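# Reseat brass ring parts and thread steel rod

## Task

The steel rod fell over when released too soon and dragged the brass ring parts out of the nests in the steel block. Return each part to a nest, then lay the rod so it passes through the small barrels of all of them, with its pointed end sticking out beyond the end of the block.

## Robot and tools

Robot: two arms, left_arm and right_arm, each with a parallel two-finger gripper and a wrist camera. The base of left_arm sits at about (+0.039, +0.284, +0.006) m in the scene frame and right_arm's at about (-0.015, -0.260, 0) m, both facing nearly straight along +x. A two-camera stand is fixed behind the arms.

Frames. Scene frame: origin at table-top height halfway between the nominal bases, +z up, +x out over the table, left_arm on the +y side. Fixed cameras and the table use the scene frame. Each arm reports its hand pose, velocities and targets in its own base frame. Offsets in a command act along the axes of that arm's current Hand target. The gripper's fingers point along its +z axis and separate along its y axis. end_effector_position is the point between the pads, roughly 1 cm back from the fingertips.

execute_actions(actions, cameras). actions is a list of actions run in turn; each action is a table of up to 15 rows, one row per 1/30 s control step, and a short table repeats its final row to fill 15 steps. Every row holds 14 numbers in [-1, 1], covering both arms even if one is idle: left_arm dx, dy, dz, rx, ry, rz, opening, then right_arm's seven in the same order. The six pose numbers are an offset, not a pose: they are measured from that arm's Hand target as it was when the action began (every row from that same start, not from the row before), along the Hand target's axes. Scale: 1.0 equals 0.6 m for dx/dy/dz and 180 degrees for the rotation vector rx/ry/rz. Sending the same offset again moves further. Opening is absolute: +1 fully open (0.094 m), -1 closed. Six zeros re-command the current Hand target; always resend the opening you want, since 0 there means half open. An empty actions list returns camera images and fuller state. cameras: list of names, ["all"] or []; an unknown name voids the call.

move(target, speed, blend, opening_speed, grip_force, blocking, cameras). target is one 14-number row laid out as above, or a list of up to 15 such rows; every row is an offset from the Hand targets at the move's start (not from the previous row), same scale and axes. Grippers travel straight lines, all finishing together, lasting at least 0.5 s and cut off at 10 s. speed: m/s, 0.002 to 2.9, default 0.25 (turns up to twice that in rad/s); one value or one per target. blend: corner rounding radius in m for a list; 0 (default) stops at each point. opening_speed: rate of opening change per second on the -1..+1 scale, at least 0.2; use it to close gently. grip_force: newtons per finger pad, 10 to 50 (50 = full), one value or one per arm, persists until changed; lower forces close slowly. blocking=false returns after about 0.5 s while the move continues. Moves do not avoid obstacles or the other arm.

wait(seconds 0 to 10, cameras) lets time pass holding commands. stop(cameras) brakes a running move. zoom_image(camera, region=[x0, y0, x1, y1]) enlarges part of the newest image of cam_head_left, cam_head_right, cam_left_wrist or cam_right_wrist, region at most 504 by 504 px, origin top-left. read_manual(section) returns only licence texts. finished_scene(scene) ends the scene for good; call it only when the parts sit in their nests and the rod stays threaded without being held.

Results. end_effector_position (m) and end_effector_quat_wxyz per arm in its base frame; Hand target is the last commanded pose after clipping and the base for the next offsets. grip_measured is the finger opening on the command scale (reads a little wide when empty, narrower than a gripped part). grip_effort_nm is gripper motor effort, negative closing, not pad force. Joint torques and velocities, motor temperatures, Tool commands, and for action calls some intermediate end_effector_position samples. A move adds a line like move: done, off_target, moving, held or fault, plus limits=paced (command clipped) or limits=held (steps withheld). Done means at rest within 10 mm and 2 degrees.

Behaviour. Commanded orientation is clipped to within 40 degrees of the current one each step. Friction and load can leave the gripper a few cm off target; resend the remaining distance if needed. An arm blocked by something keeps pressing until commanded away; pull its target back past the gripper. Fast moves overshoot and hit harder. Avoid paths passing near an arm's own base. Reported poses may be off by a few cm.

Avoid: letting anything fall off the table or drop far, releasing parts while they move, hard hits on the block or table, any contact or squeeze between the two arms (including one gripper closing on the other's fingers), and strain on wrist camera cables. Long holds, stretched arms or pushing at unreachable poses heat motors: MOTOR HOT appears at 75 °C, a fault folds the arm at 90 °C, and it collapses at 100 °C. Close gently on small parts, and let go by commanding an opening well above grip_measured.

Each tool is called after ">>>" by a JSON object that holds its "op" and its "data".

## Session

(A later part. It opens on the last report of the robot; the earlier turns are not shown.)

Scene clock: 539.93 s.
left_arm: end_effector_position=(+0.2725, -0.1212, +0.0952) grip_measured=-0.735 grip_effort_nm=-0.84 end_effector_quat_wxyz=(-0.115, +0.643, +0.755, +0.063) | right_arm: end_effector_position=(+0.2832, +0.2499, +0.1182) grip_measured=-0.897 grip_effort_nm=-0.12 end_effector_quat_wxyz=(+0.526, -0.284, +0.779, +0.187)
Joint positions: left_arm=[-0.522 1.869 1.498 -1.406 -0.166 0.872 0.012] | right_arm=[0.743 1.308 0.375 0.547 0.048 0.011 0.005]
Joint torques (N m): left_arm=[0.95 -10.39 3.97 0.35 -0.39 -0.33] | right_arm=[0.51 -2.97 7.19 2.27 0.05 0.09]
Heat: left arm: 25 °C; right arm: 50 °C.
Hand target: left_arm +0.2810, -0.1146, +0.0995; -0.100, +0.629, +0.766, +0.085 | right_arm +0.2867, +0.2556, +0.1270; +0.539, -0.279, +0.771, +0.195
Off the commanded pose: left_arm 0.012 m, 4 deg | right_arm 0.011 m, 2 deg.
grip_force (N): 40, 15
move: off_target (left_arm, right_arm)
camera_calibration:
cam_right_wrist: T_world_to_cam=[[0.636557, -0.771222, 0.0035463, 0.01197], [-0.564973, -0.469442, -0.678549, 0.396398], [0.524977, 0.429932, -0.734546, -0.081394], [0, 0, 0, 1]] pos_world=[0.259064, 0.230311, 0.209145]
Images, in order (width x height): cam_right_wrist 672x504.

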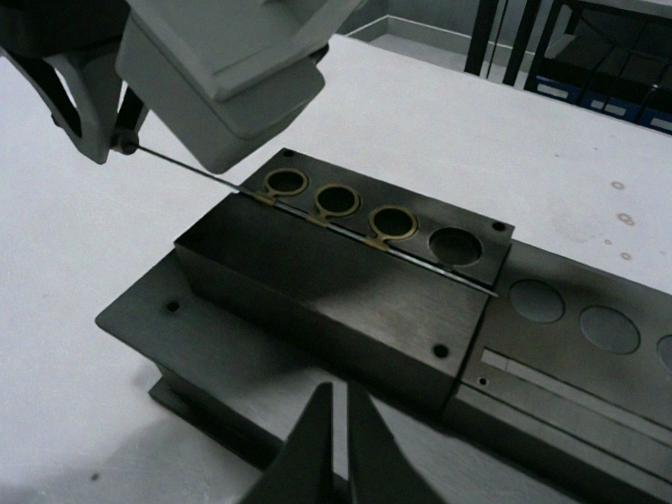

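>>> {"op": "zoom_image", "data": {"camera": "cam_right_wrist", "region": [235, 155, 335, 230]}}

>>> {"op": "zoom_image", "data": {"camera": "cam_right_wrist", "region": [300, 180, 400, 255]}}

>>> {"op": "zoom_image", "data": {"camera": "cam_right_wrist", "region": [355, 200, 455, 275]}}

>>> {"op": "wait", "data": {"seconds": 0.1, "cameras": ["cam_left_wrist"]}}

>>> {"op": "zoom_image", "data": {"camera": "cam_left_wrist", "region": [270, 0, 400, 98]}}

Scaled by 5.040 from the camera's 672x504 image, which has a finer 960x720 frame.

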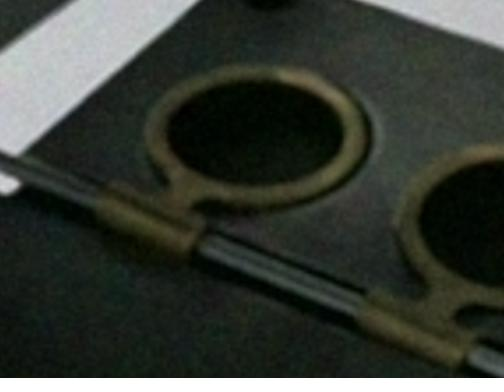

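Scaled by 5.040 from the camera's 672x504 image, which has a finer 960x720 frame.

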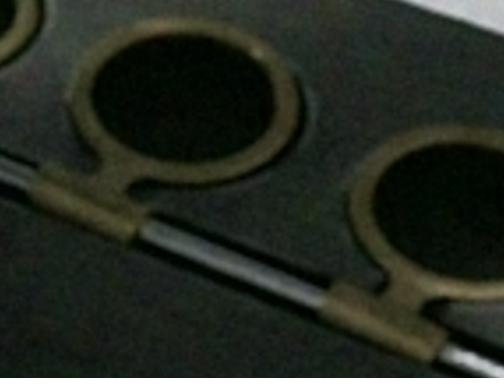

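Scaled by 5.040 from the camera's 672x504 image, which has a finer 960x720 frame.

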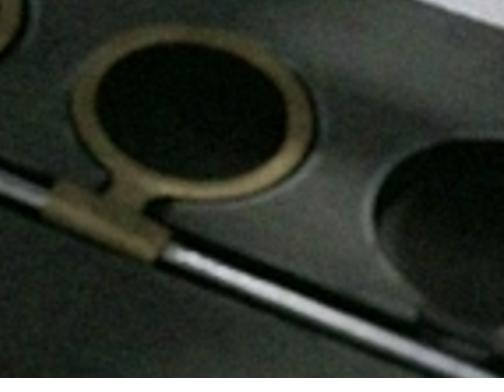

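Scene clock: 541.00 s.
left_arm: end_effector_position=(+0.2725, -0.1212, +0.0952) grip_measured=-0.735 grip_effort_nm=-0.84 end_effector_quat_wxyz=(-0.115, +0.643, +0.755, +0.063) | right_arm: end_effector_position=(+0.2832, +0.2499, +0.1182) grip_measured=-0.897 grip_effort_nm=-0.12 end_effector_quat_wxyz=(+0.526, -0.284, +0.779, +0.187)
Joint positions: left_arm=[-0.522 1.869 1.498 -1.406 -0.166 0.872 0.012] | right_arm=[0.743 1.308 0.375 0.547 0.048 0.011 0.005]
Joint torques (N m): left_arm=[0.91 -10.32 3.92 0.32 -0.4 -0.29] | right_arm=[0.51 -2.97 7.21 2.27 0.05 0.09]
Heat: left arm: 25 °C; right arm: 50 °C.
Hand target: left_arm +0.2810, -0.1146, +0.0995; -0.100, +0.629, +0.766, +0.085 | right_arm +0.2867, +0.2556, +0.1270; +0.539, -0.279, +0.771, +0.195
Tool commands: left_gripper/opening=-0.95 right_gripper/opening=-0.9
Off the commanded pose: left_arm 0.012 m, 4 deg | right_arm 0.011 m, 2 deg.
grip_force (N): 40, 15
wait: 0.10 s; at rest from the start
camera_calibration:
cam_left_wrist: T_world_to_cam=[[-0.985891, -0.160945, 0.0460028, 0.245433], [-0.0964374, 0.770754, 0.629792, 0.0972168], [-0.136819, 0.61647, -0.7754, 0.277497], [0, 0, 0, 1]] pos_world=[0.289312, -0.206497, 0.142654]
Images, in order (width x height): cam_left_wrist 672x504.

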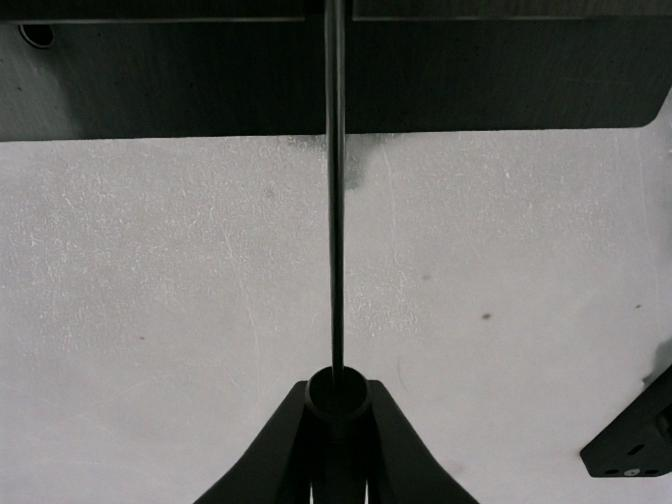

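Scaled by 3.877 from the camera's 672x504 image, which has a finer 960x720 frame.

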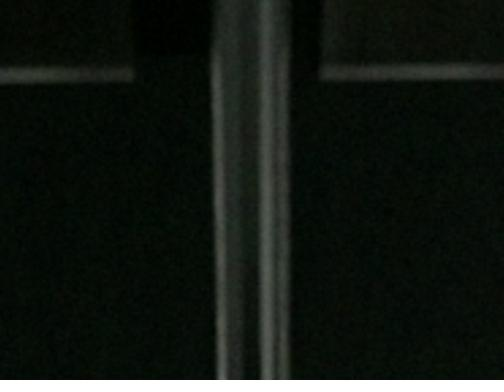

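>>> {"op": "move", "data": {"target": [0.001, 0, -0.0049, 0, 0, 0, -0.95, 0, 0, 0, 0, 0, 0, -0.9], "speed": 0.015, "cameras": ["cam_right_wrist"]}}

>>> {"op": "zoom_image", "data": {"camera": "cam_right_wrist", "region": [235, 145, 455, 295]}}

Scene clock: 545.30 s.
left_arm: end_effector_position=(+0.2725, -0.1212, +0.0952) grip_measured=-0.735 grip_effort_nm=-0.84 end_effector_quat_wxyz=(-0.115, +0.643, +0.755, +0.063) | right_arm: end_effector_position=(+0.2832, +0.2499, +0.1182) grip_measured=-0.897 grip_effort_nm=-0.12 end_effector_quat_wxyz=(+0.526, -0.284, +0.779, +0.187)
Joint positions: left_arm=[-0.522 1.869 1.498 -1.406 -0.166 0.872 0.012] | right_arm=[0.743 1.308 0.375 0.547 0.048 0.011 0.005]
Joint torques (N m): left_arm=[0.94 -10.5 4.56 0.17 -0.41 -0.32] | right_arm=[0.5 -2.96 7.21 2.26 0.06 0.09]
Heat: left arm: 25 °C; right arm: 50 °C.
Hand target: left_arm +0.2810, -0.1148, +0.1025; -0.100, +0.629, +0.766, +0.085 | right_arm +0.2867, +0.2556, +0.1270; +0.539, -0.279, +0.771, +0.195
Off the commanded pose: left_arm 0.013 m, 4 deg | right_arm 0.011 m, 2 deg.
grip_force (N): 40, 15
move: off_target (left_arm, right_arm)
camera_calibration:
cam_right_wrist: T_world_to_cam=[[0.636557, -0.771222, 0.0035463, 0.01197], [-0.564973, -0.469442, -0.678549, 0.396398], [0.524977, 0.429932, -0.734546, -0.081394], [0, 0, 0, 1]] pos_world=[0.259064, 0.230311, 0.209145]
Images, in order (width x height): cam_right_wrist 672x504.

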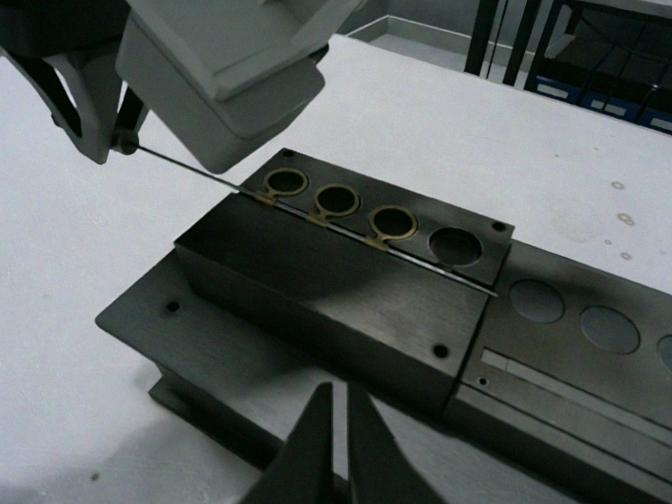

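Scaled by 2.291 from the camera's 672x504 image, which has a finer 960x720 frame.

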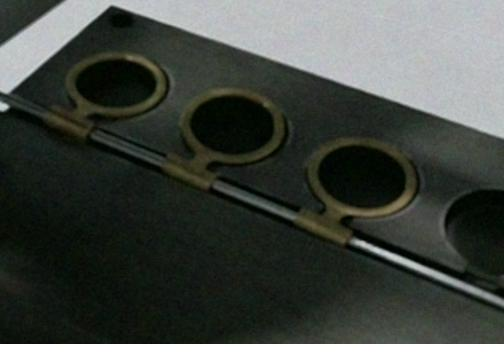

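>>> {"op": "move", "data": {"target": [-0.0068, 0.0068, 0.0068, 0, 0, 0, -0.95, 0, 0, 0, 0, 0, 0, -0.9], "speed": 0.02, "cameras": []}}

Scene clock: 549.23 s.
left_arm: end_effector_position=(+0.2725, -0.1212, +0.0952) grip_measured=-0.735 grip_effort_nm=-0.84 end_effector_quat_wxyz=(-0.115, +0.643, +0.755, +0.063) | right_arm: end_effector_position=(+0.2832, +0.2499, +0.1182) grip_measured=-0.897 grip_effort_nm=-0.12 end_effector_quat_wxyz=(+0.526, -0.284, +0.779, +0.187)
Joint positions: left_arm=[-0.522 1.869 1.498 -1.406 -0.166 0.872 0.012] | right_arm=[0.743 1.308 0.375 0.547 0.048 0.011 0.005]
Joint torques (N m): left_arm=[0.99 -8.7 5.35 0.34 -0.41 -0.32] | right_arm=[0.51 -2.97 7.19 2.27 0.05 0.09]
Heat: left arm: 25 °C; right arm: 50 °C.
Hand target: left_arm +0.2856, -0.1168, +0.0975; -0.100, +0.629, +0.766, +0.085 | right_arm +0.2867, +0.2556, +0.1270; +0.539, -0.279, +0.771, +0.195
Off the commanded pose: left_arm 0.014 m, 4 deg | right_arm 0.011 m, 2 deg.
grip_force (N): 40, 15
move: off_target (left_arm, right_arm)
No camera images: "cameras" was empty.

>>> {"op": "move", "data": {"target": [-0.0059, 0.0068, 0.0036, 0, 0, 0, -0.95, 0, 0, 0, 0, 0, 0, -0.9], "speed": 0.015, "cameras": ["cam_right_wrist"]}}

>>> {"op": "zoom_image", "data": {"camera": "cam_right_wrist", "region": [235, 145, 455, 295]}}

Scene clock: 550.80 s.
left_arm: end_effector_position=(+0.2726, -0.1213, +0.0952) grip_measured=-0.735 grip_effort_nm=-0.84 end_effector_quat_wxyz=(-0.115, +0.643, +0.755, +0.063) | right_arm: end_effector_position=(+0.2832, +0.2499, +0.1182) grip_measured=-0.897 grip_effort_nm=-0.12 end_effector_quat_wxyz=(+0.526, -0.284, +0.779, +0.187)
Joint positions: left_arm=[-0.522 1.869 1.498 -1.405 -0.166 0.872 0.012] | right_arm=[0.743 1.308 0.375 0.547 0.048 0.011 0.005]
Joint torques (N m): left_arm=[1.29 -7.24 6.37 0.43 -0.41 -0.29] | right_arm=[0.51 -2.96 7.21 2.27 0.05 0.09]
Heat: left arm: 25 °C; right arm: 50 °C.
Hand target: left_arm +0.2902, -0.1189, +0.0945; -0.099, +0.629, +0.766, +0.085 | right_arm +0.2867, +0.2556, +0.1270; +0.539, -0.279, +0.771, +0.195
Off the commanded pose: left_arm 0.018 m, 4 deg | right_arm 0.011 m, 2 deg.
grip_force (N): 40, 15
move: off_target (left_arm, right_arm)
camera_calibration:
cam_right_wrist: T_world_to_cam=[[0.636557, -0.771222, 0.0035463, 0.01197], [-0.564973, -0.469442, -0.678549, 0.396398], [0.524977, 0.429932, -0.734546, -0.081394], [0, 0, 0, 1]] pos_world=[0.259064, 0.230311, 0.209145]
Images, in order (width x height): cam_right_wrist 672x504.

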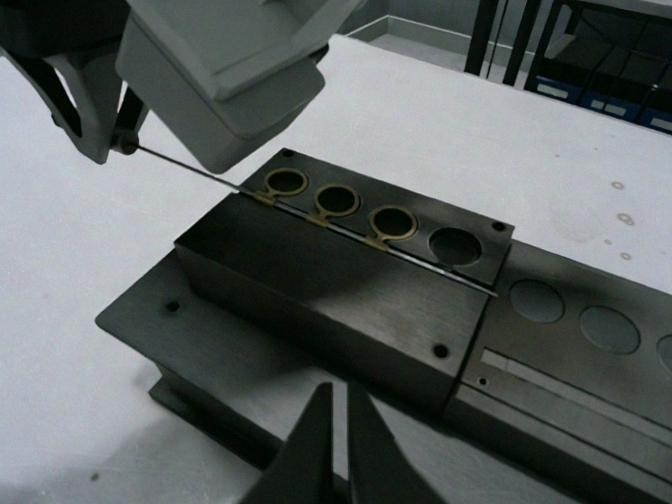

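Scaled by 2.291 from the camera's 672x504 image, which has a finer 960x720 frame.

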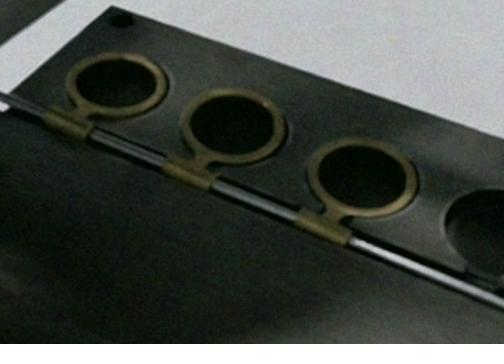

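>>> {"op": "move", "data": {"target": [0.0009, 0, -0.0032, 0, 0, 0, -0.95, 0, 0, 0, 0, 0, 0, -0.9], "speed": 0.01, "cameras": ["cam_right_wrist"]}}

>>> {"op": "zoom_image", "data": {"camera": "cam_right_wrist", "region": [235, 145, 455, 295]}}

Scene clock: 552.07 s.
left_arm: end_effector_position=(+0.2736, -0.1214, +0.0960) grip_measured=-0.735 grip_effort_nm=-0.84 end_effector_quat_wxyz=(-0.114, +0.643, +0.754, +0.064) | right_arm: end_effector_position=(+0.2832, +0.2499, +0.1182) grip_measured=-0.897 grip_effort_nm=-0.12 end_effector_quat_wxyz=(+0.526, -0.284, +0.779, +0.187)
Joint positions: left_arm=[-0.522 1.869 1.502 -1.405 -0.168 0.873 0.012] | right_arm=[0.743 1.308 0.375 0.547 0.048 0.011 0.005]
Joint torques (N m): left_arm=[1.18 -7.24 6.71 0.36 -0.38 -0.28] | right_arm=[0.5 -2.97 7.21 2.26 0.05 0.09]
Heat: left arm: 25 °C; right arm: 50 °C.
Hand target: left_arm +0.2902, -0.1188, +0.0965; -0.099, +0.629, +0.766, +0.085 | right_arm +0.2867, +0.2556, +0.1270; +0.539, -0.279, +0.771, +0.195
Off the commanded pose: left_arm 0.017 m, 4 deg | right_arm 0.011 m, 2 deg.
grip_force (N): 40, 15
move: off_target (left_arm, right_arm)
camera_calibration:
cam_right_wrist: T_world_to_cam=[[0.636557, -0.771222, 0.0035463, 0.01197], [-0.564973, -0.469442, -0.678549, 0.396398], [0.524977, 0.429932, -0.734546, -0.081394], [0, 0, 0, 1]] pos_world=[0.259064, 0.230311, 0.209145]
Images, in order (width x height): cam_right_wrist 672x504.

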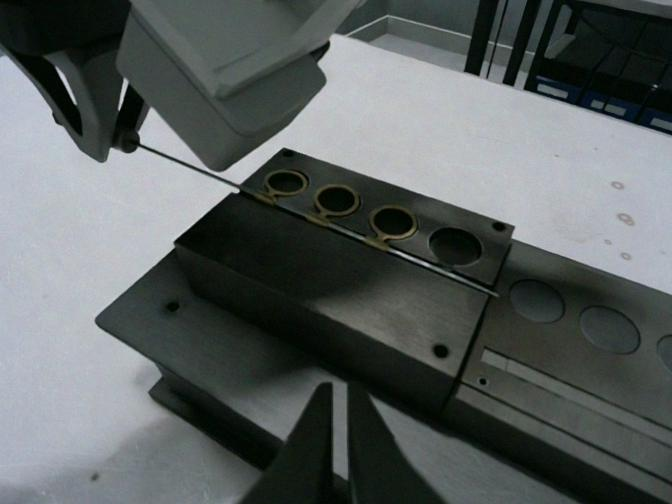

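Scaled by 2.291 from the camera's 672x504 image, which has a finer 960x720 frame.

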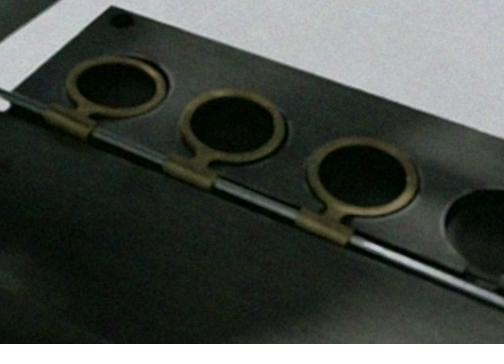

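>>> {"op": "move", "data": {"target": [0.0006, 0, -0.0024, 0, -0.003, 0, -0.95, 0, 0, 0, 0, 0, 0, -0.9], "speed": 0.01, "cameras": ["cam_right_wrist"]}}

>>> {"op": "zoom_image", "data": {"camera": "cam_right_wrist", "region": [235, 145, 455, 295]}}

Scene clock: 566.53 s.
left_arm: end_effector_position=(+0.2736, -0.1214, +0.0960) grip_measured=-0.735 grip_effort_nm=-0.84 end_effector_quat_wxyz=(-0.114, +0.643, +0.754, +0.064) | right_arm: end_effector_position=(+0.2832, +0.2499, +0.1182) grip_measured=-0.897 grip_effort_nm=-0.12 end_effector_quat_wxyz=(+0.526, -0.284, +0.779, +0.187)
Joint positions: left_arm=[-0.522 1.869 1.502 -1.405 -0.168 0.874 0.012] | right_arm=[0.743 1.308 0.375 0.547 0.048 0.011 0.005]
Joint torques (N m): left_arm=[1.66 -7.83 6.71 0.33 -0.34 -0.24] | right_arm=[0.51 -2.96 7.21 2.27 0.06 0.09]
Heat: left arm: 26 °C; right arm: 51 °C.
Hand target: left_arm +0.2902, -0.1189, +0.0980; -0.096, +0.629, +0.767, +0.082 | right_arm +0.2867, +0.2556, +0.1270; +0.539, -0.279, +0.771, +0.195
Off the commanded pose: left_arm 0.017 m, 4 deg | right_arm 0.011 m, 2 deg.
grip_force (N): 40, 15
move: off_target (left_arm, right_arm)
camera_calibration:
cam_right_wrist: T_world_to_cam=[[0.636557, -0.771222, 0.0035463, 0.01197], [-0.564973, -0.469442, -0.678549, 0.396398], [0.524977, 0.429932, -0.734546, -0.081394], [0, 0, 0, 1]] pos_world=[0.259064, 0.230311, 0.209145]
Images, in order (width x height): cam_right_wrist 672x504.

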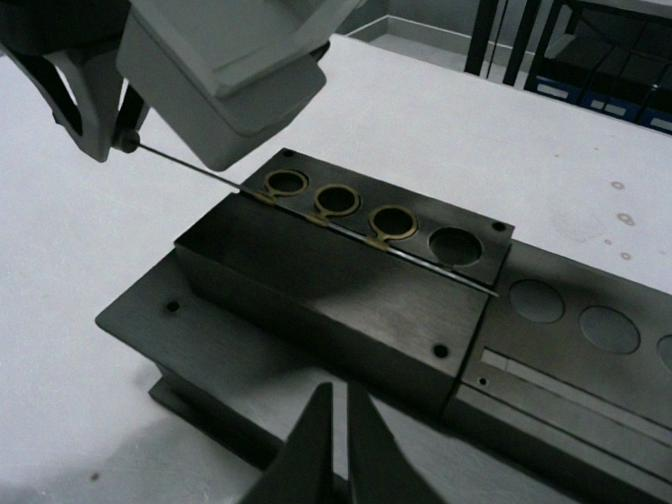

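Scaled by 2.291 from the camera's 672x504 image, which has a finer 960x720 frame.

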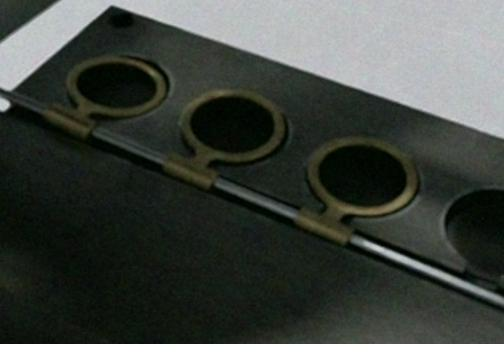

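>>> {"op": "zoom_image", "data": {"camera": "cam_right_wrist", "region": [235, 155, 335, 230]}}

>>> {"op": "zoom_image", "data": {"camera": "cam_right_wrist", "region": [300, 180, 400, 255]}}

>>> {"op": "wait", "data": {"seconds": 0.1, "cameras": ["cam_left_wrist"]}}

>>> {"op": "zoom_image", "data": {"camera": "cam_left_wrist", "region": [270, 0, 400, 98]}}

Scaled by 5.040 from the camera's 672x504 image, which has a finer 960x720 frame.

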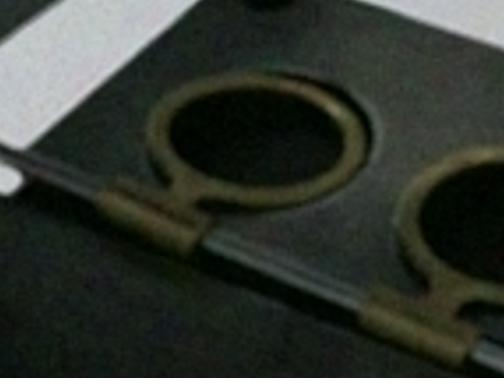

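Scaled by 5.040 from the camera's 672x504 image, which has a finer 960x720 frame.

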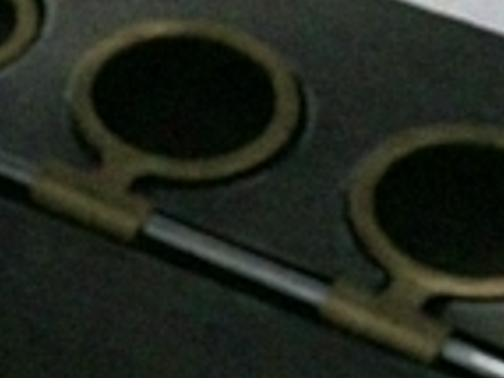

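Scene clock: 567.37 s.
left_arm: end_effector_position=(+0.2736, -0.1214, +0.0960) grip_measured=-0.735 grip_effort_nm=-0.84 end_effector_quat_wxyz=(-0.114, +0.643, +0.754, +0.064) | right_arm: end_effector_position=(+0.2832, +0.2499, +0.1182) grip_measured=-0.897 grip_effort_nm=-0.12 end_effector_quat_wxyz=(+0.526, -0.284, +0.779, +0.187)
Joint positions: left_arm=[-0.522 1.869 1.502 -1.405 -0.168 0.874 0.012] | right_arm=[0.743 1.308 0.375 0.547 0.048 0.011 0.005]
Joint torques (N m): left_arm=[1.5 -7.79 6.75 0.36 -0.34 -0.23] | right_arm=[0.5 -2.96 7.21 2.27 0.05 0.09]
Heat: left arm: 26 °C; right arm: 51 °C.
Hand target: left_arm +0.2902, -0.1189, +0.0980; -0.096, +0.629, +0.767, +0.082 | right_arm +0.2867, +0.2556, +0.1270; +0.539, -0.279, +0.771, +0.195
Tool commands: left_gripper/opening=-0.95 right_gripper/opening=-0.9
Off the commanded pose: left_arm 0.017 m, 4 deg | right_arm 0.011 m, 2 deg.
grip_force (N): 40, 15
wait: 0.10 s; at rest from the start
camera_calibration:
cam_left_wrist: T_world_to_cam=[[-0.986369, -0.159034, 0.0422386, 0.247211], [-0.0974008, 0.771193, 0.629107, 0.0974085], [-0.132623, 0.616417, -0.776171, 0.277237], [0, 0, 0, 1]] pos_world=[0.290097, -0.206699, 0.143461]
Images, in order (width x height): cam_left_wrist 672x504.

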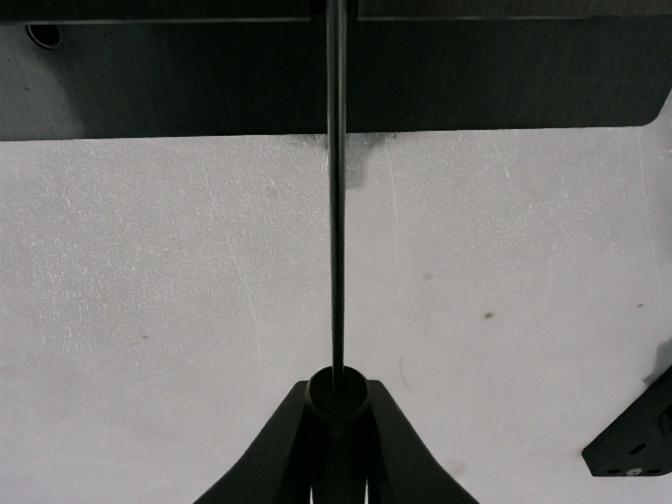

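Scaled by 3.877 from the camera's 672x504 image, which has a finer 960x720 frame.

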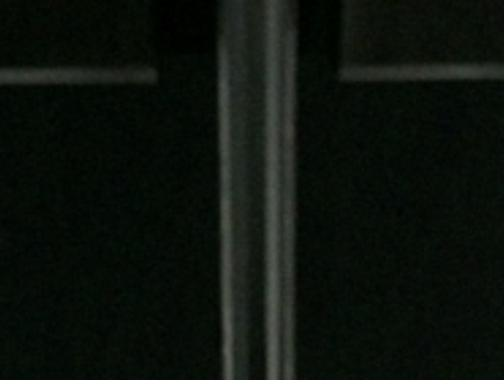

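>>> {"op": "move", "data": {"target": [-0.0105, -0.0077, -0.0029, 0, 0, 0, -0.95, 0, 0, 0, 0, 0, 0, -0.9], "speed": 0.02, "cameras": ["cam_right_wrist"]}}

>>> {"op": "zoom_image", "data": {"camera": "cam_right_wrist", "region": [235, 145, 455, 295]}}

Scene clock: 570.67 s.
left_arm: end_effector_position=(+0.2736, -0.1221, +0.0971) grip_measured=-0.735 grip_effort_nm=-0.84 end_effector_quat_wxyz=(-0.114, +0.643, +0.754, +0.067) | right_arm: end_effector_position=(+0.2832, +0.2499, +0.1182) grip_measured=-0.897 grip_effort_nm=-0.12 end_effector_quat_wxyz=(+0.526, -0.284, +0.779, +0.187)
Joint positions: left_arm=[-0.526 1.869 1.506 -1.41 -0.172 0.868 0.012] | right_arm=[0.743 1.308 0.375 0.547 0.048 0.011 0.005]
Joint torques (N m): left_arm=[0.12 -7.62 6.61 0.31 -0.28 -0.41] | right_arm=[0.51 -2.97 7.21 2.27 0.05 0.09]
Heat: left arm: 26 °C; right arm: 51 °C.
Hand target: left_arm +0.2870, -0.1262, +0.0981; -0.096, +0.629, +0.767, +0.082 | right_arm +0.2867, +0.2556, +0.1270; +0.539, -0.279, +0.771, +0.195
Off the commanded pose: left_arm 0.014 m, 3 deg | right_arm 0.011 m, 2 deg.
grip_force (N): 40, 15
move: off_target (left_arm, right_arm)
camera_calibration:
cam_right_wrist: T_world_to_cam=[[0.636557, -0.771222, 0.0035463, 0.01197], [-0.564973, -0.469442, -0.678549, 0.396398], [0.524977, 0.429932, -0.734546, -0.081394], [0, 0, 0, 1]] pos_world=[0.259064, 0.230311, 0.209145]
Images, in order (width x height): cam_right_wrist 672x504.

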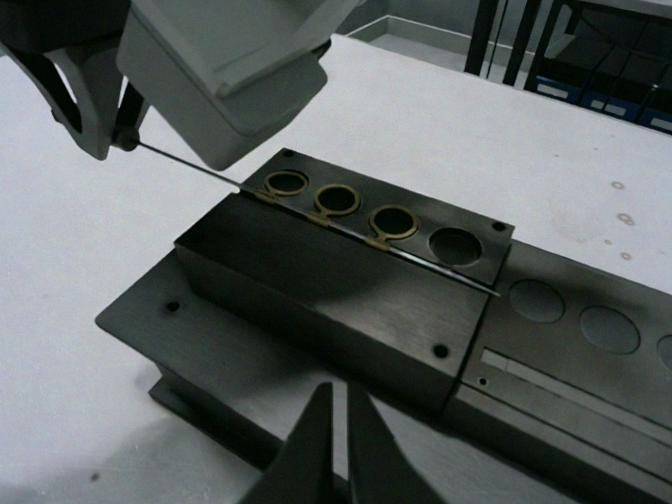

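Scaled by 2.291 from the camera's 672x504 image, which has a finer 960x720 frame.

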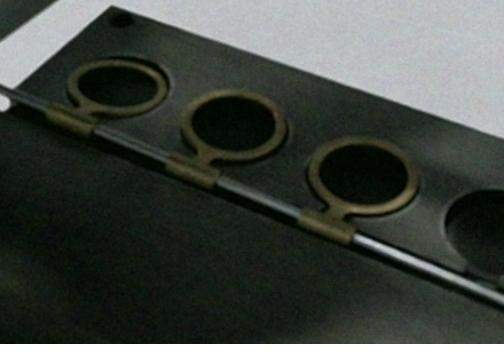

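>>> {"op": "move", "data": {"target": [-0.0013, 0, 0.0048, 0, -0.011, 0, -0.95, 0, 0, 0, 0, 0, 0, -0.9], "speed": 0.015, "cameras": []}}

Scene clock: 574.60 s.
left_arm: end_effector_position=(+0.2734, -0.1224, +0.0971) grip_measured=-0.735 grip_effort_nm=-0.84 end_effector_quat_wxyz=(-0.114, +0.643, +0.755, +0.067) | right_arm: end_effector_position=(+0.2832, +0.2499, +0.1182) grip_measured=-0.897 grip_effort_nm=-0.12 end_effector_quat_wxyz=(+0.526, -0.284, +0.779, +0.187)
Joint positions: left_arm=[-0.527 1.869 1.506 -1.41 -0.171 0.867 0.012] | right_arm=[0.743 1.308 0.375 0.547 0.048 0.011 0.005]
Joint torques (N m): left_arm=[1.24 -8.94 4.3 0.76 -0.07 -0.21] | right_arm=[0.53 -2.96 7.2 2.26 0.05 0.09]
Heat: left arm: 26 °C; right arm: 51 °C.
Hand target: left_arm +0.2870, -0.1263, +0.0951; -0.083, +0.631, +0.768, +0.071 | right_arm +0.2867, +0.2556, +0.1270; +0.539, -0.279, +0.771, +0.195
Off the commanded pose: left_arm 0.014 m, 4 deg | right_arm 0.011 m, 2 deg.
grip_force (N): 40, 15
move: off_target (left_arm, right_arm)
No camera images: "cameras" was empty.

>>> {"op": "move", "data": {"target": [-0.0098, -0.0002, -0.0022, 0, 0, 0, -0.95, 0, 0, 0, 0, 0, 0, -0.9], "speed": 0.015, "cameras": ["cam_right_wrist"]}}

>>> {"op": "zoom_image", "data": {"camera": "cam_right_wrist", "region": [235, 145, 455, 295]}}

Scene clock: 576.93 s.
left_arm: end_effector_position=(+0.2733, -0.1225, +0.0971) grip_measured=-0.735 grip_effort_nm=-0.84 end_effector_quat_wxyz=(-0.113, +0.643, +0.755, +0.066) | right_arm: end_effector_position=(+0.2832, +0.2499, +0.1182) grip_measured=-0.897 grip_effort_nm=-0.12 end_effector_quat_wxyz=(+0.526, -0.284, +0.779, +0.187)
Joint positions: left_arm=[-0.527 1.869 1.506 -1.41 -0.17 0.867 0.012] | right_arm=[0.743 1.308 0.375 0.547 0.048 0.011 0.005]
Joint torques (N m): left_arm=[-0.02 -7.91 5.86 0.68 -0.02 -0.32] | right_arm=[0.5 -2.95 7.21 2.27 0.05 0.09]
Heat: left arm: 26 °C; right arm: 51 °C.
Hand target: left_arm +0.2880, -0.1322, +0.0951; -0.083, +0.631, +0.768, +0.071 | right_arm +0.2867, +0.2556, +0.1270; +0.539, -0.279, +0.771, +0.195
Off the commanded pose: left_arm 0.018 m, 4 deg | right_arm 0.011 m, 2 deg.
grip_force (N): 40, 15
move: off_target (left_arm, right_arm)
camera_calibration:
cam_right_wrist: T_world_to_cam=[[0.636557, -0.771222, 0.0035463, 0.01197], [-0.564973, -0.469442, -0.678549, 0.396398], [0.524977, 0.429932, -0.734546, -0.081394], [0, 0, 0, 1]] pos_world=[0.259064, 0.230311, 0.209145]
Images, in order (width x height): cam_right_wrist 672x504.

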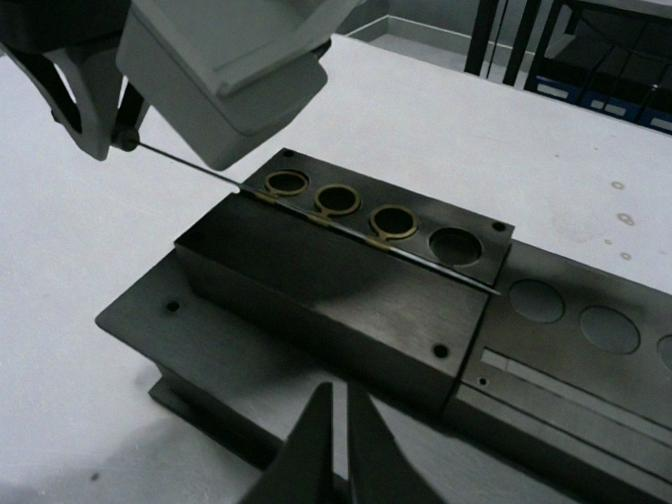

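Scaled by 2.291 from the camera's 672x504 image, which has a finer 960x720 frame.

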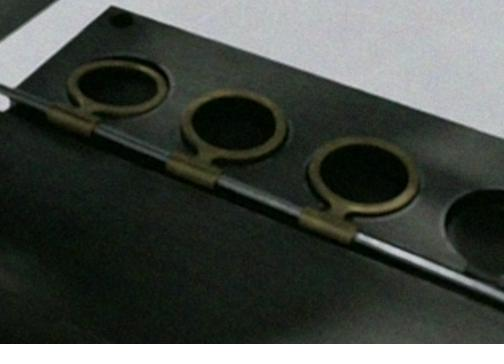

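>>> {"op": "move", "data": {"target": [-0.0053, 0, 0.0006, 0, 0, 0, -0.95, 0, 0, 0, 0, 0, 0, -0.9], "speed": 0.01, "cameras": ["cam_right_wrist"]}}

>>> {"op": "zoom_image", "data": {"camera": "cam_right_wrist", "region": [235, 145, 455, 295]}}

Scene clock: 578.30 s.
left_arm: end_effector_position=(+0.2729, -0.1234, +0.0970) grip_measured=-0.735 grip_effort_nm=-0.84 end_effector_quat_wxyz=(-0.113, +0.641, +0.756, +0.066) | right_arm: end_effector_position=(+0.2832, +0.2499, +0.1182) grip_measured=-0.897 grip_effort_nm=-0.12 end_effector_quat_wxyz=(+0.526, -0.284, +0.779, +0.187)
Joint positions: left_arm=[-0.529 1.869 1.506 -1.41 -0.169 0.861 0.012] | right_arm=[0.743 1.308 0.375 0.547 0.048 0.011 0.005]
Joint torques (N m): left_arm=[-0.43 -7.56 6.39 0.68 0 -0.35] | right_arm=[0.5 -2.95 7.2 2.27 0.05 0.09]
Heat: left arm: 26 °C; right arm: 51 °C.
Hand target: left_arm +0.2886, -0.1352, +0.0941; -0.083, +0.631, +0.768, +0.071 | right_arm +0.2868, +0.2556, +0.1270; +0.539, -0.279, +0.771, +0.195
Off the commanded pose: left_arm 0.020 m, 4 deg | right_arm 0.011 m, 2 deg.
grip_force (N): 40, 15
move: off_target (left_arm, right_arm)
camera_calibration:
cam_right_wrist: T_world_to_cam=[[0.636555, -0.771223, 0.00350805, 0.0119789], [-0.564775, -0.469244, -0.678851, 0.396365], [0.525192, 0.430145, -0.734268, -0.0815566], [0, 0, 0, 1]] pos_world=[0.259065, 0.230311, 0.209146]
Images, in order (width x height): cam_right_wrist 672x504.

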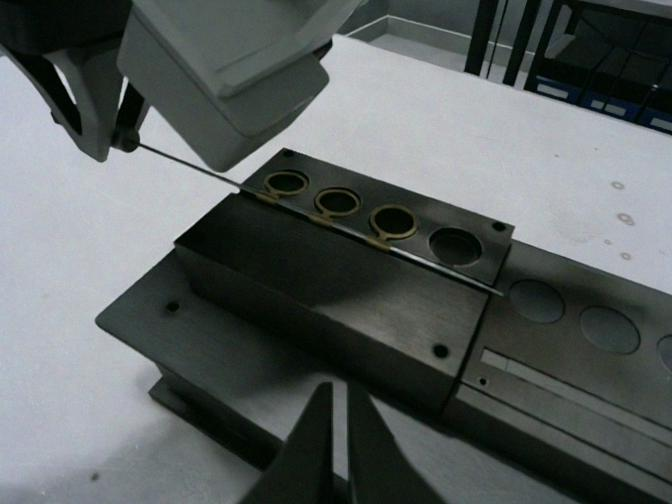

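Scaled by 2.291 from the camera's 672x504 image, which has a finer 960x720 frame.

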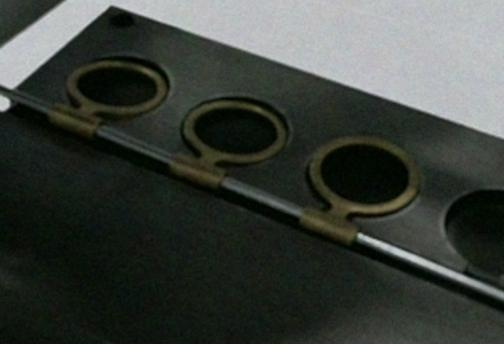

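>>> {"op": "move", "data": {"target": [-0.0049, 0.0018, -0.0011, 0, 0, 0, -0.95, 0, 0, 0, 0, 0, 0, -0.9], "speed": 0.015, "cameras": ["cam_right_wrist"]}}

>>> {"op": "zoom_image", "data": {"camera": "cam_right_wrist", "region": [235, 145, 455, 295]}}

Scene clock: 579.87 s.
left_arm: end_effector_position=(+0.2734, -0.1248, +0.0973) grip_measured=-0.735 grip_effort_nm=-0.84 end_effector_quat_wxyz=(-0.113, +0.642, +0.756, +0.067) | right_arm: end_effector_position=(+0.2832, +0.2499, +0.1182) grip_measured=-0.897 grip_effort_nm=-0.12 end_effector_quat_wxyz=(+0.526, -0.284, +0.779, +0.187)
Joint positions: left_arm=[-0.533 1.874 1.513 -1.413 -0.169 0.858 0.012] | right_arm=[0.743 1.308 0.375 0.547 0.048 0.011 0.005]
Joint torques (N m): left_arm=[-0.54 -7.1 6.68 0.69 0.01 -0.38] | right_arm=[0.51 -2.97 7.2 2.27 0.05 0.09]
Heat: left arm: 26 °C; right arm: 51 °C.
Hand target: left_arm +0.2902, -0.1378, +0.0941; -0.083, +0.631, +0.768, +0.071 | right_arm +0.2868, +0.2556, +0.1270; +0.539, -0.279, +0.771, +0.195
Off the commanded pose: left_arm 0.022 m, 4 deg | right_arm 0.011 m, 2 deg.
grip_force (N): 40, 15
move: off_target (left_arm, right_arm)
camera_calibration:
cam_right_wrist: T_world_to_cam=[[0.636555, -0.771223, 0.00350805, 0.0119789], [-0.564775, -0.469244, -0.678851, 0.396365], [0.525192, 0.430145, -0.734268, -0.0815566], [0, 0, 0, 1]] pos_world=[0.259065, 0.230311, 0.209146]
Images, in order (width x height): cam_right_wrist 672x504.

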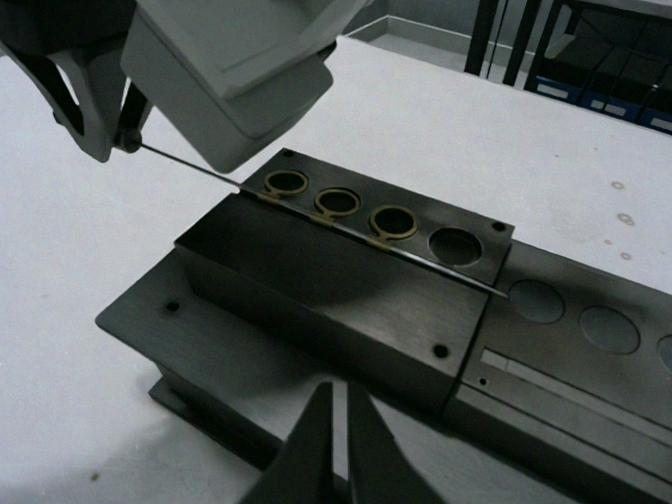

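Scaled by 2.291 from the camera's 672x504 image, which has a finer 960x720 frame.

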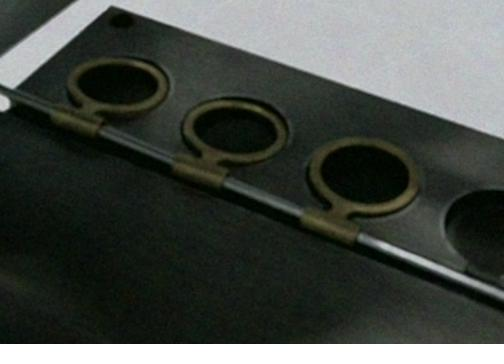

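>>> {"op": "move", "data": {"target": [-0.0053, 0, 0.0006, 0, 0, 0, -0.95, 0, 0, 0, 0, 0, 0, -0.9], "speed": 0.015, "cameras": ["cam_right_wrist", "cam_left_wrist"]}}

>>> {"op": "zoom_image", "data": {"camera": "cam_right_wrist", "region": [235, 145, 455, 295]}}

>>> {"op": "zoom_image", "data": {"camera": "cam_left_wrist", "region": [270, 0, 400, 98]}}

Scene clock: 581.57 s.
left_arm: end_effector_position=(+0.2726, -0.1261, +0.0974) grip_measured=-0.735 grip_effort_nm=-0.84 end_effector_quat_wxyz=(-0.117, +0.641, +0.755, +0.067) | right_arm: end_effector_position=(+0.2832, +0.2499, +0.1182) grip_measured=-0.897 grip_effort_nm=-0.12 end_effector_quat_wxyz=(+0.526, -0.284, +0.779, +0.187)
Joint positions: left_arm=[-0.538 1.881 1.521 -1.422 -0.169 0.852 0.012] | right_arm=[0.743 1.308 0.375 0.547 0.048 0.011 0.005]
Joint torques (N m): left_arm=[-0.49 -6.8 6.78 0.77 -0.04 -0.41] | right_arm=[0.5 -2.95 7.2 2.27 0.05 0.09]
Heat: left arm: 26 °C; right arm: 51 °C.
Hand target: left_arm +0.2908, -0.1409, +0.0931; -0.083, +0.631, +0.768, +0.071 | right_arm +0.2868, +0.2556, +0.1270; +0.539, -0.279, +0.771, +0.195
Off the commanded pose: left_arm 0.024 m, 4 deg | right_arm 0.011 m, 2 deg.
grip_force (N): 40, 15
move: off_target (left_arm, right_arm)
camera_calibration:
cam_left_wrist: T_world_to_cam=[[-0.985607, -0.163611, 0.0425499, 0.244561], [-0.0997372, 0.765986, 0.635073, 0.0993755], [-0.136498, 0.621688, -0.77128, 0.282469], [0, 0, 0, 1]] pos_world=[0.289509, -0.211715, 0.144346]
cam_right_wrist: T_world_to_cam=[[0.636555, -0.771223, 0.00350805, 0.0119789], [-0.564775, -0.469244, -0.678851, 0.396365], [0.525192, 0.430145, -0.734268, -0.0815566], [0, 0, 0, 1]] pos_world=[0.259065, 0.230311, 0.209146]
Images, in order (width x height): cam_left_wrist 672x504, cam_right_wrist 672x504.

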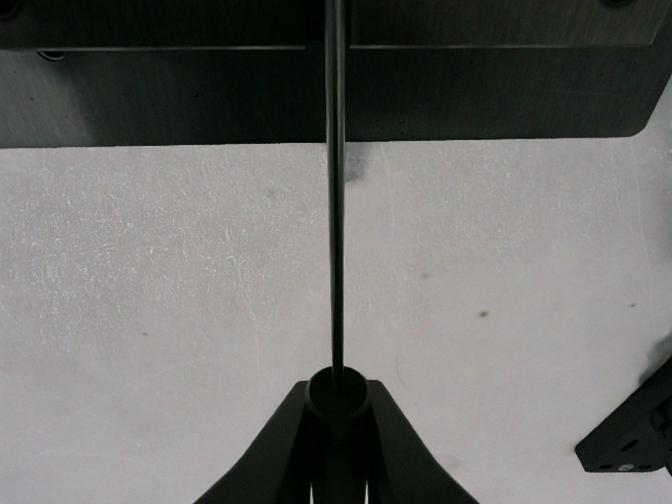

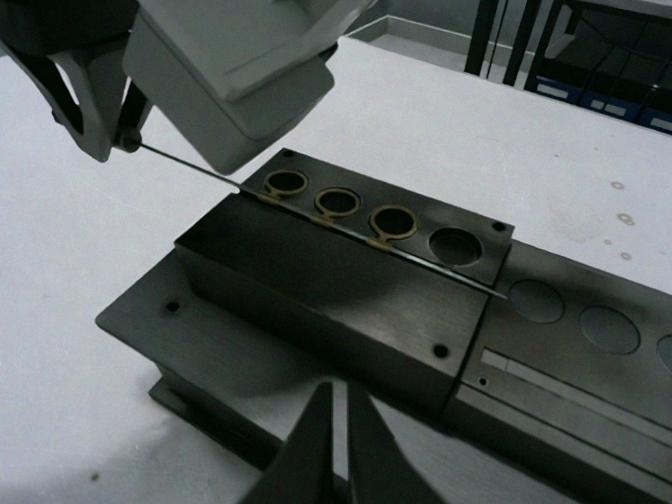

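Scaled by 2.291 from the camera's 672x504 image, which has a finer 960x720 frame.

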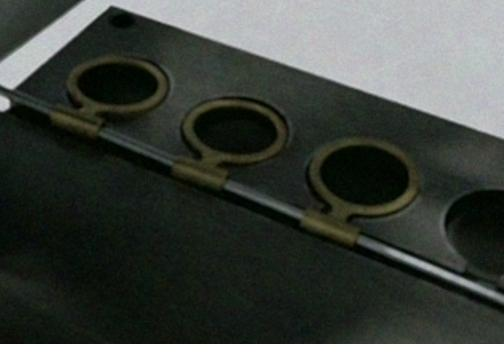

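Scaled by 3.877 from the camera's 672x504 image, which has a finer 960x720 frame.

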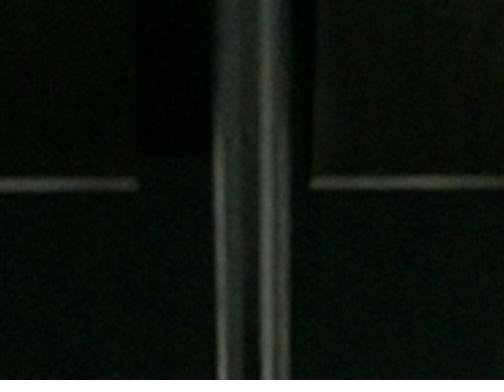

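>>> {"op": "move", "data": {"target": [-0.0021, 0.0025, 0.0013, 0, -0.004, 0, -0.95, 0, 0, 0, 0, 0, 0, -0.9], "speed": 0.015, "cameras": ["cam_right_wrist"]}}

>>> {"op": "zoom_image", "data": {"camera": "cam_right_wrist", "region": [235, 145, 455, 295]}}

Scene clock: 586.33 s.
left_arm: end_effector_position=(+0.2726, -0.1261, +0.0974) grip_measured=-0.735 grip_effort_nm=-0.84 end_effector_quat_wxyz=(-0.117, +0.641, +0.755, +0.067) | right_arm: end_effector_position=(+0.2832, +0.2499, +0.1182) grip_measured=-0.897 grip_effort_nm=-0.12 end_effector_quat_wxyz=(+0.526, -0.284, +0.779, +0.187)
Joint positions: left_arm=[-0.538 1.881 1.521 -1.422 -0.169 0.852 0.012] | right_arm=[0.743 1.308 0.375 0.547 0.048 0.011 0.005]
Joint torques (N m): left_arm=[-0.16 -7.01 6.57 0.87 0.03 -0.36] | right_arm=[0.51 -2.97 7.2 2.27 0.05 0.09]
Heat: left arm: 26 °C; right arm: 51 °C.
Hand target: left_arm +0.2925, -0.1416, +0.0920; -0.078, +0.631, +0.769, +0.067 | right_arm +0.2868, +0.2556, +0.1270; +0.539, -0.279, +0.771, +0.195
Off the commanded pose: left_arm 0.026 m, 5 deg | right_arm 0.011 m, 2 deg.
grip_force (N): 40, 15
move: off_target (left_arm, right_arm)
camera_calibration:
cam_right_wrist: T_world_to_cam=[[0.636555, -0.771223, 0.00350805, 0.0119789], [-0.564775, -0.469244, -0.678851, 0.396365], [0.525192, 0.430145, -0.734268, -0.0815566], [0, 0, 0, 1]] pos_world=[0.259065, 0.230311, 0.209146]
Images, in order (width x height): cam_right_wrist 672x504.

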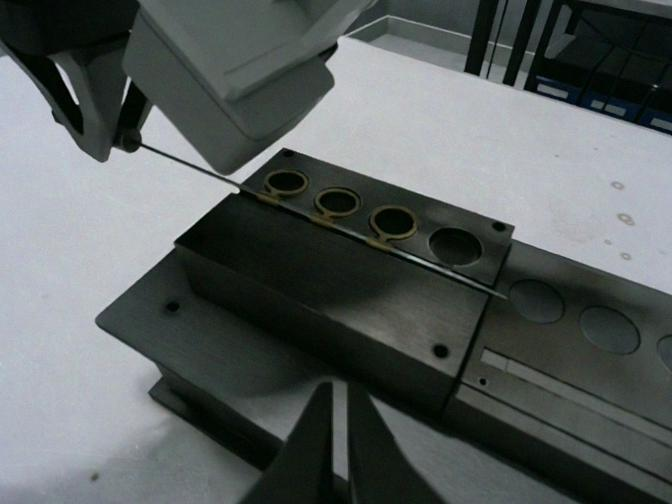

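Scaled by 2.291 from the camera's 672x504 image, which has a finer 960x720 frame.

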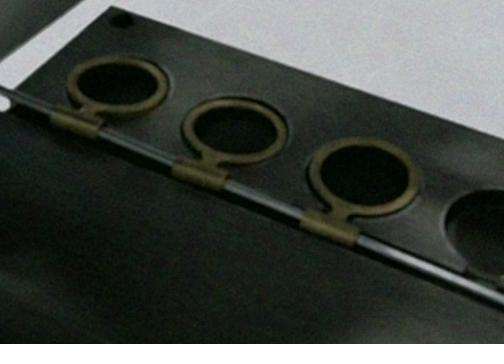

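>>> {"op": "move", "data": {"target": [-0.0052, 0.0017, -0.0003, 0, 0, 0, -0.95, 0, 0, 0, 0, 0, 0, -0.9], "speed": 0.015, "cameras": ["cam_right_wrist"]}}

>>> {"op": "zoom_image", "data": {"camera": "cam_right_wrist", "region": [235, 145, 455, 295]}}

Scene clock: 592.37 s.
left_arm: end_effector_position=(+0.2728, -0.1262, +0.0978) grip_measured=-0.735 grip_effort_nm=-0.84 end_effector_quat_wxyz=(-0.120, +0.641, +0.755, +0.066) | right_arm: end_effector_position=(+0.2832, +0.2499, +0.1182) grip_measured=-0.897 grip_effort_nm=-0.12 end_effector_quat_wxyz=(+0.526, -0.284, +0.779, +0.187)
Joint positions: left_arm=[-0.538 1.888 1.531 -1.431 -0.169 0.852 0.012] | right_arm=[0.743 1.308 0.375 0.547 0.048 0.011 0.005]
Joint torques (N m): left_arm=[-0.57 -6.95 6.61 0.94 0.09 -0.36] | right_arm=[0.51 -2.96 7.2 2.26 0.06 0.09]
Heat: left arm: 26 °C; right arm: 51 °C.
Hand target: left_arm +0.2941, -0.1444, +0.0916; -0.078, +0.631, +0.769, +0.067 | right_arm +0.2868, +0.2556, +0.1270; +0.539, -0.279, +0.771, +0.195
Off the commanded pose: left_arm 0.029 m, 5 deg | right_arm 0.011 m, 2 deg.
grip_force (N): 40, 15
move: off_target (left_arm, right_arm)
camera_calibration:
cam_right_wrist: T_world_to_cam=[[0.636555, -0.771223, 0.00350805, 0.0119789], [-0.564775, -0.469244, -0.678851, 0.396365], [0.525192, 0.430145, -0.734268, -0.0815566], [0, 0, 0, 1]] pos_world=[0.259065, 0.230311, 0.209146]
Images, in order (width x height): cam_right_wrist 672x504.

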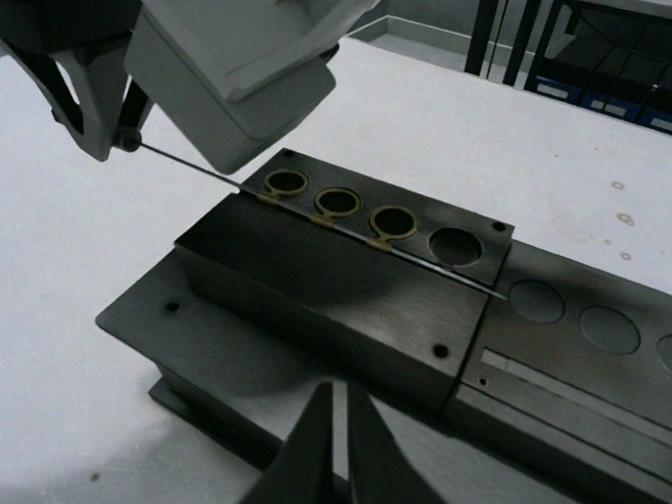

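Scaled by 2.291 from the camera's 672x504 image, which has a finer 960x720 frame.

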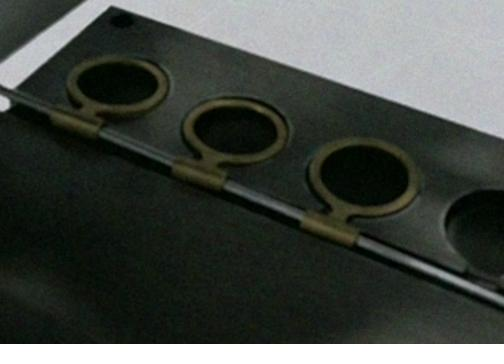

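>>> {"op": "move", "data": {"target": [-0.0049, 0.0, -0.001, 0, 0, 0, -0.95, 0, 0, 0, 0, 0, 0, -0.9], "speed": 0.015, "cameras": ["cam_right_wrist", "cam_left_wrist"]}}

>>> {"op": "zoom_image", "data": {"camera": "cam_right_wrist", "region": [235, 145, 455, 295]}}

>>> {"op": "zoom_image", "data": {"camera": "cam_left_wrist", "region": [270, 0, 400, 98]}}

Scene clock: 598.50 s.
left_arm: end_effector_position=(+0.2726, -0.1267, +0.0984) grip_measured=-0.735 grip_effort_nm=-0.84 end_effector_quat_wxyz=(-0.124, +0.641, +0.754, +0.065) | right_arm: end_effector_position=(+0.2832, +0.2499, +0.1182) grip_measured=-0.897 grip_effort_nm=-0.12 end_effector_quat_wxyz=(+0.526, -0.284, +0.779, +0.187)
Joint positions: left_arm=[-0.54 1.896 1.541 -1.442 -0.169 0.851 0.012] | right_arm=[0.743 1.308 0.375 0.547 0.048 0.011 0.005]
Joint torques (N m): left_arm=[-0.88 -6.78 6.99 1 0.09 -0.41] | right_arm=[0.5 -2.96 7.2 2.27 0.06 0.09]
Heat: left arm: 26 °C; right arm: 51 °C.
Hand target: left_arm +0.2947, -0.1474, +0.0916; -0.078, +0.631, +0.769, +0.067 | right_arm +0.2868, +0.2556, +0.1270; +0.539, -0.279, +0.771, +0.195
Off the commanded pose: left_arm 0.031 m, 6 deg | right_arm 0.011 m, 2 deg.
grip_force (N): 40, 15
move: off_target (left_arm, right_arm)
camera_calibration:
cam_left_wrist: T_world_to_cam=[[-0.985007, -0.163971, 0.0536246, 0.243092], [-0.0916727, 0.760807, 0.642471, 0.0956504], [-0.146145, 0.627922, -0.764431, 0.286225], [0, 0, 0, 1]] pos_world=[0.290046, -0.212639, 0.144311]
cam_right_wrist: T_world_to_cam=[[0.636555, -0.771223, 0.00350805, 0.0119789], [-0.564775, -0.469244, -0.678851, 0.396365], [0.525192, 0.430145, -0.734268, -0.0815566], [0, 0, 0, 1]] pos_world=[0.259065, 0.230311, 0.209146]
Images, in order (width x height): cam_left_wrist 672x504, cam_right_wrist 672x504.

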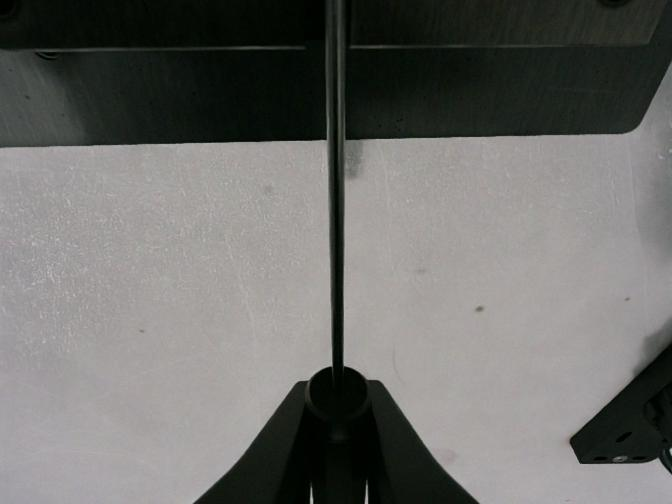

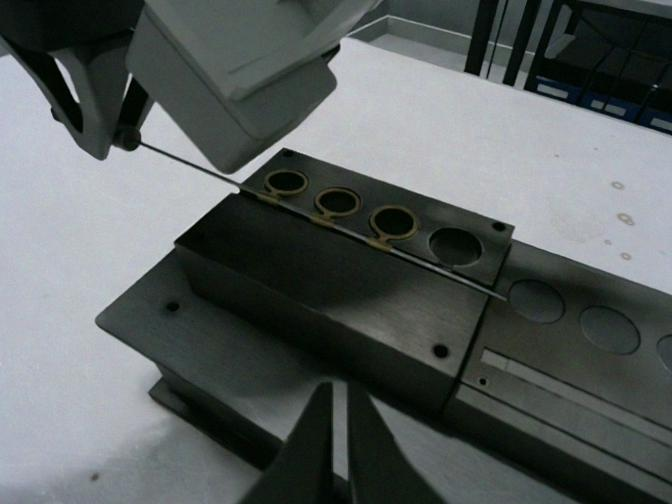

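Scaled by 2.291 from the camera's 672x504 image, which has a finer 960x720 frame.

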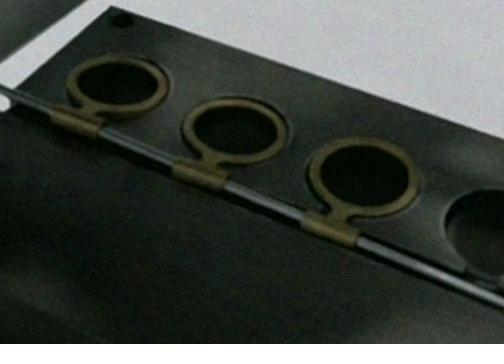

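Scaled by 3.877 from the camera's 672x504 image, which has a finer 960x720 frame.

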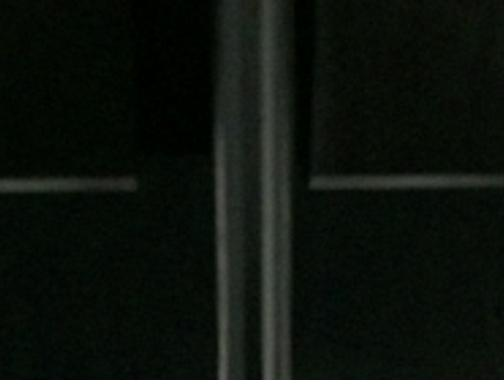

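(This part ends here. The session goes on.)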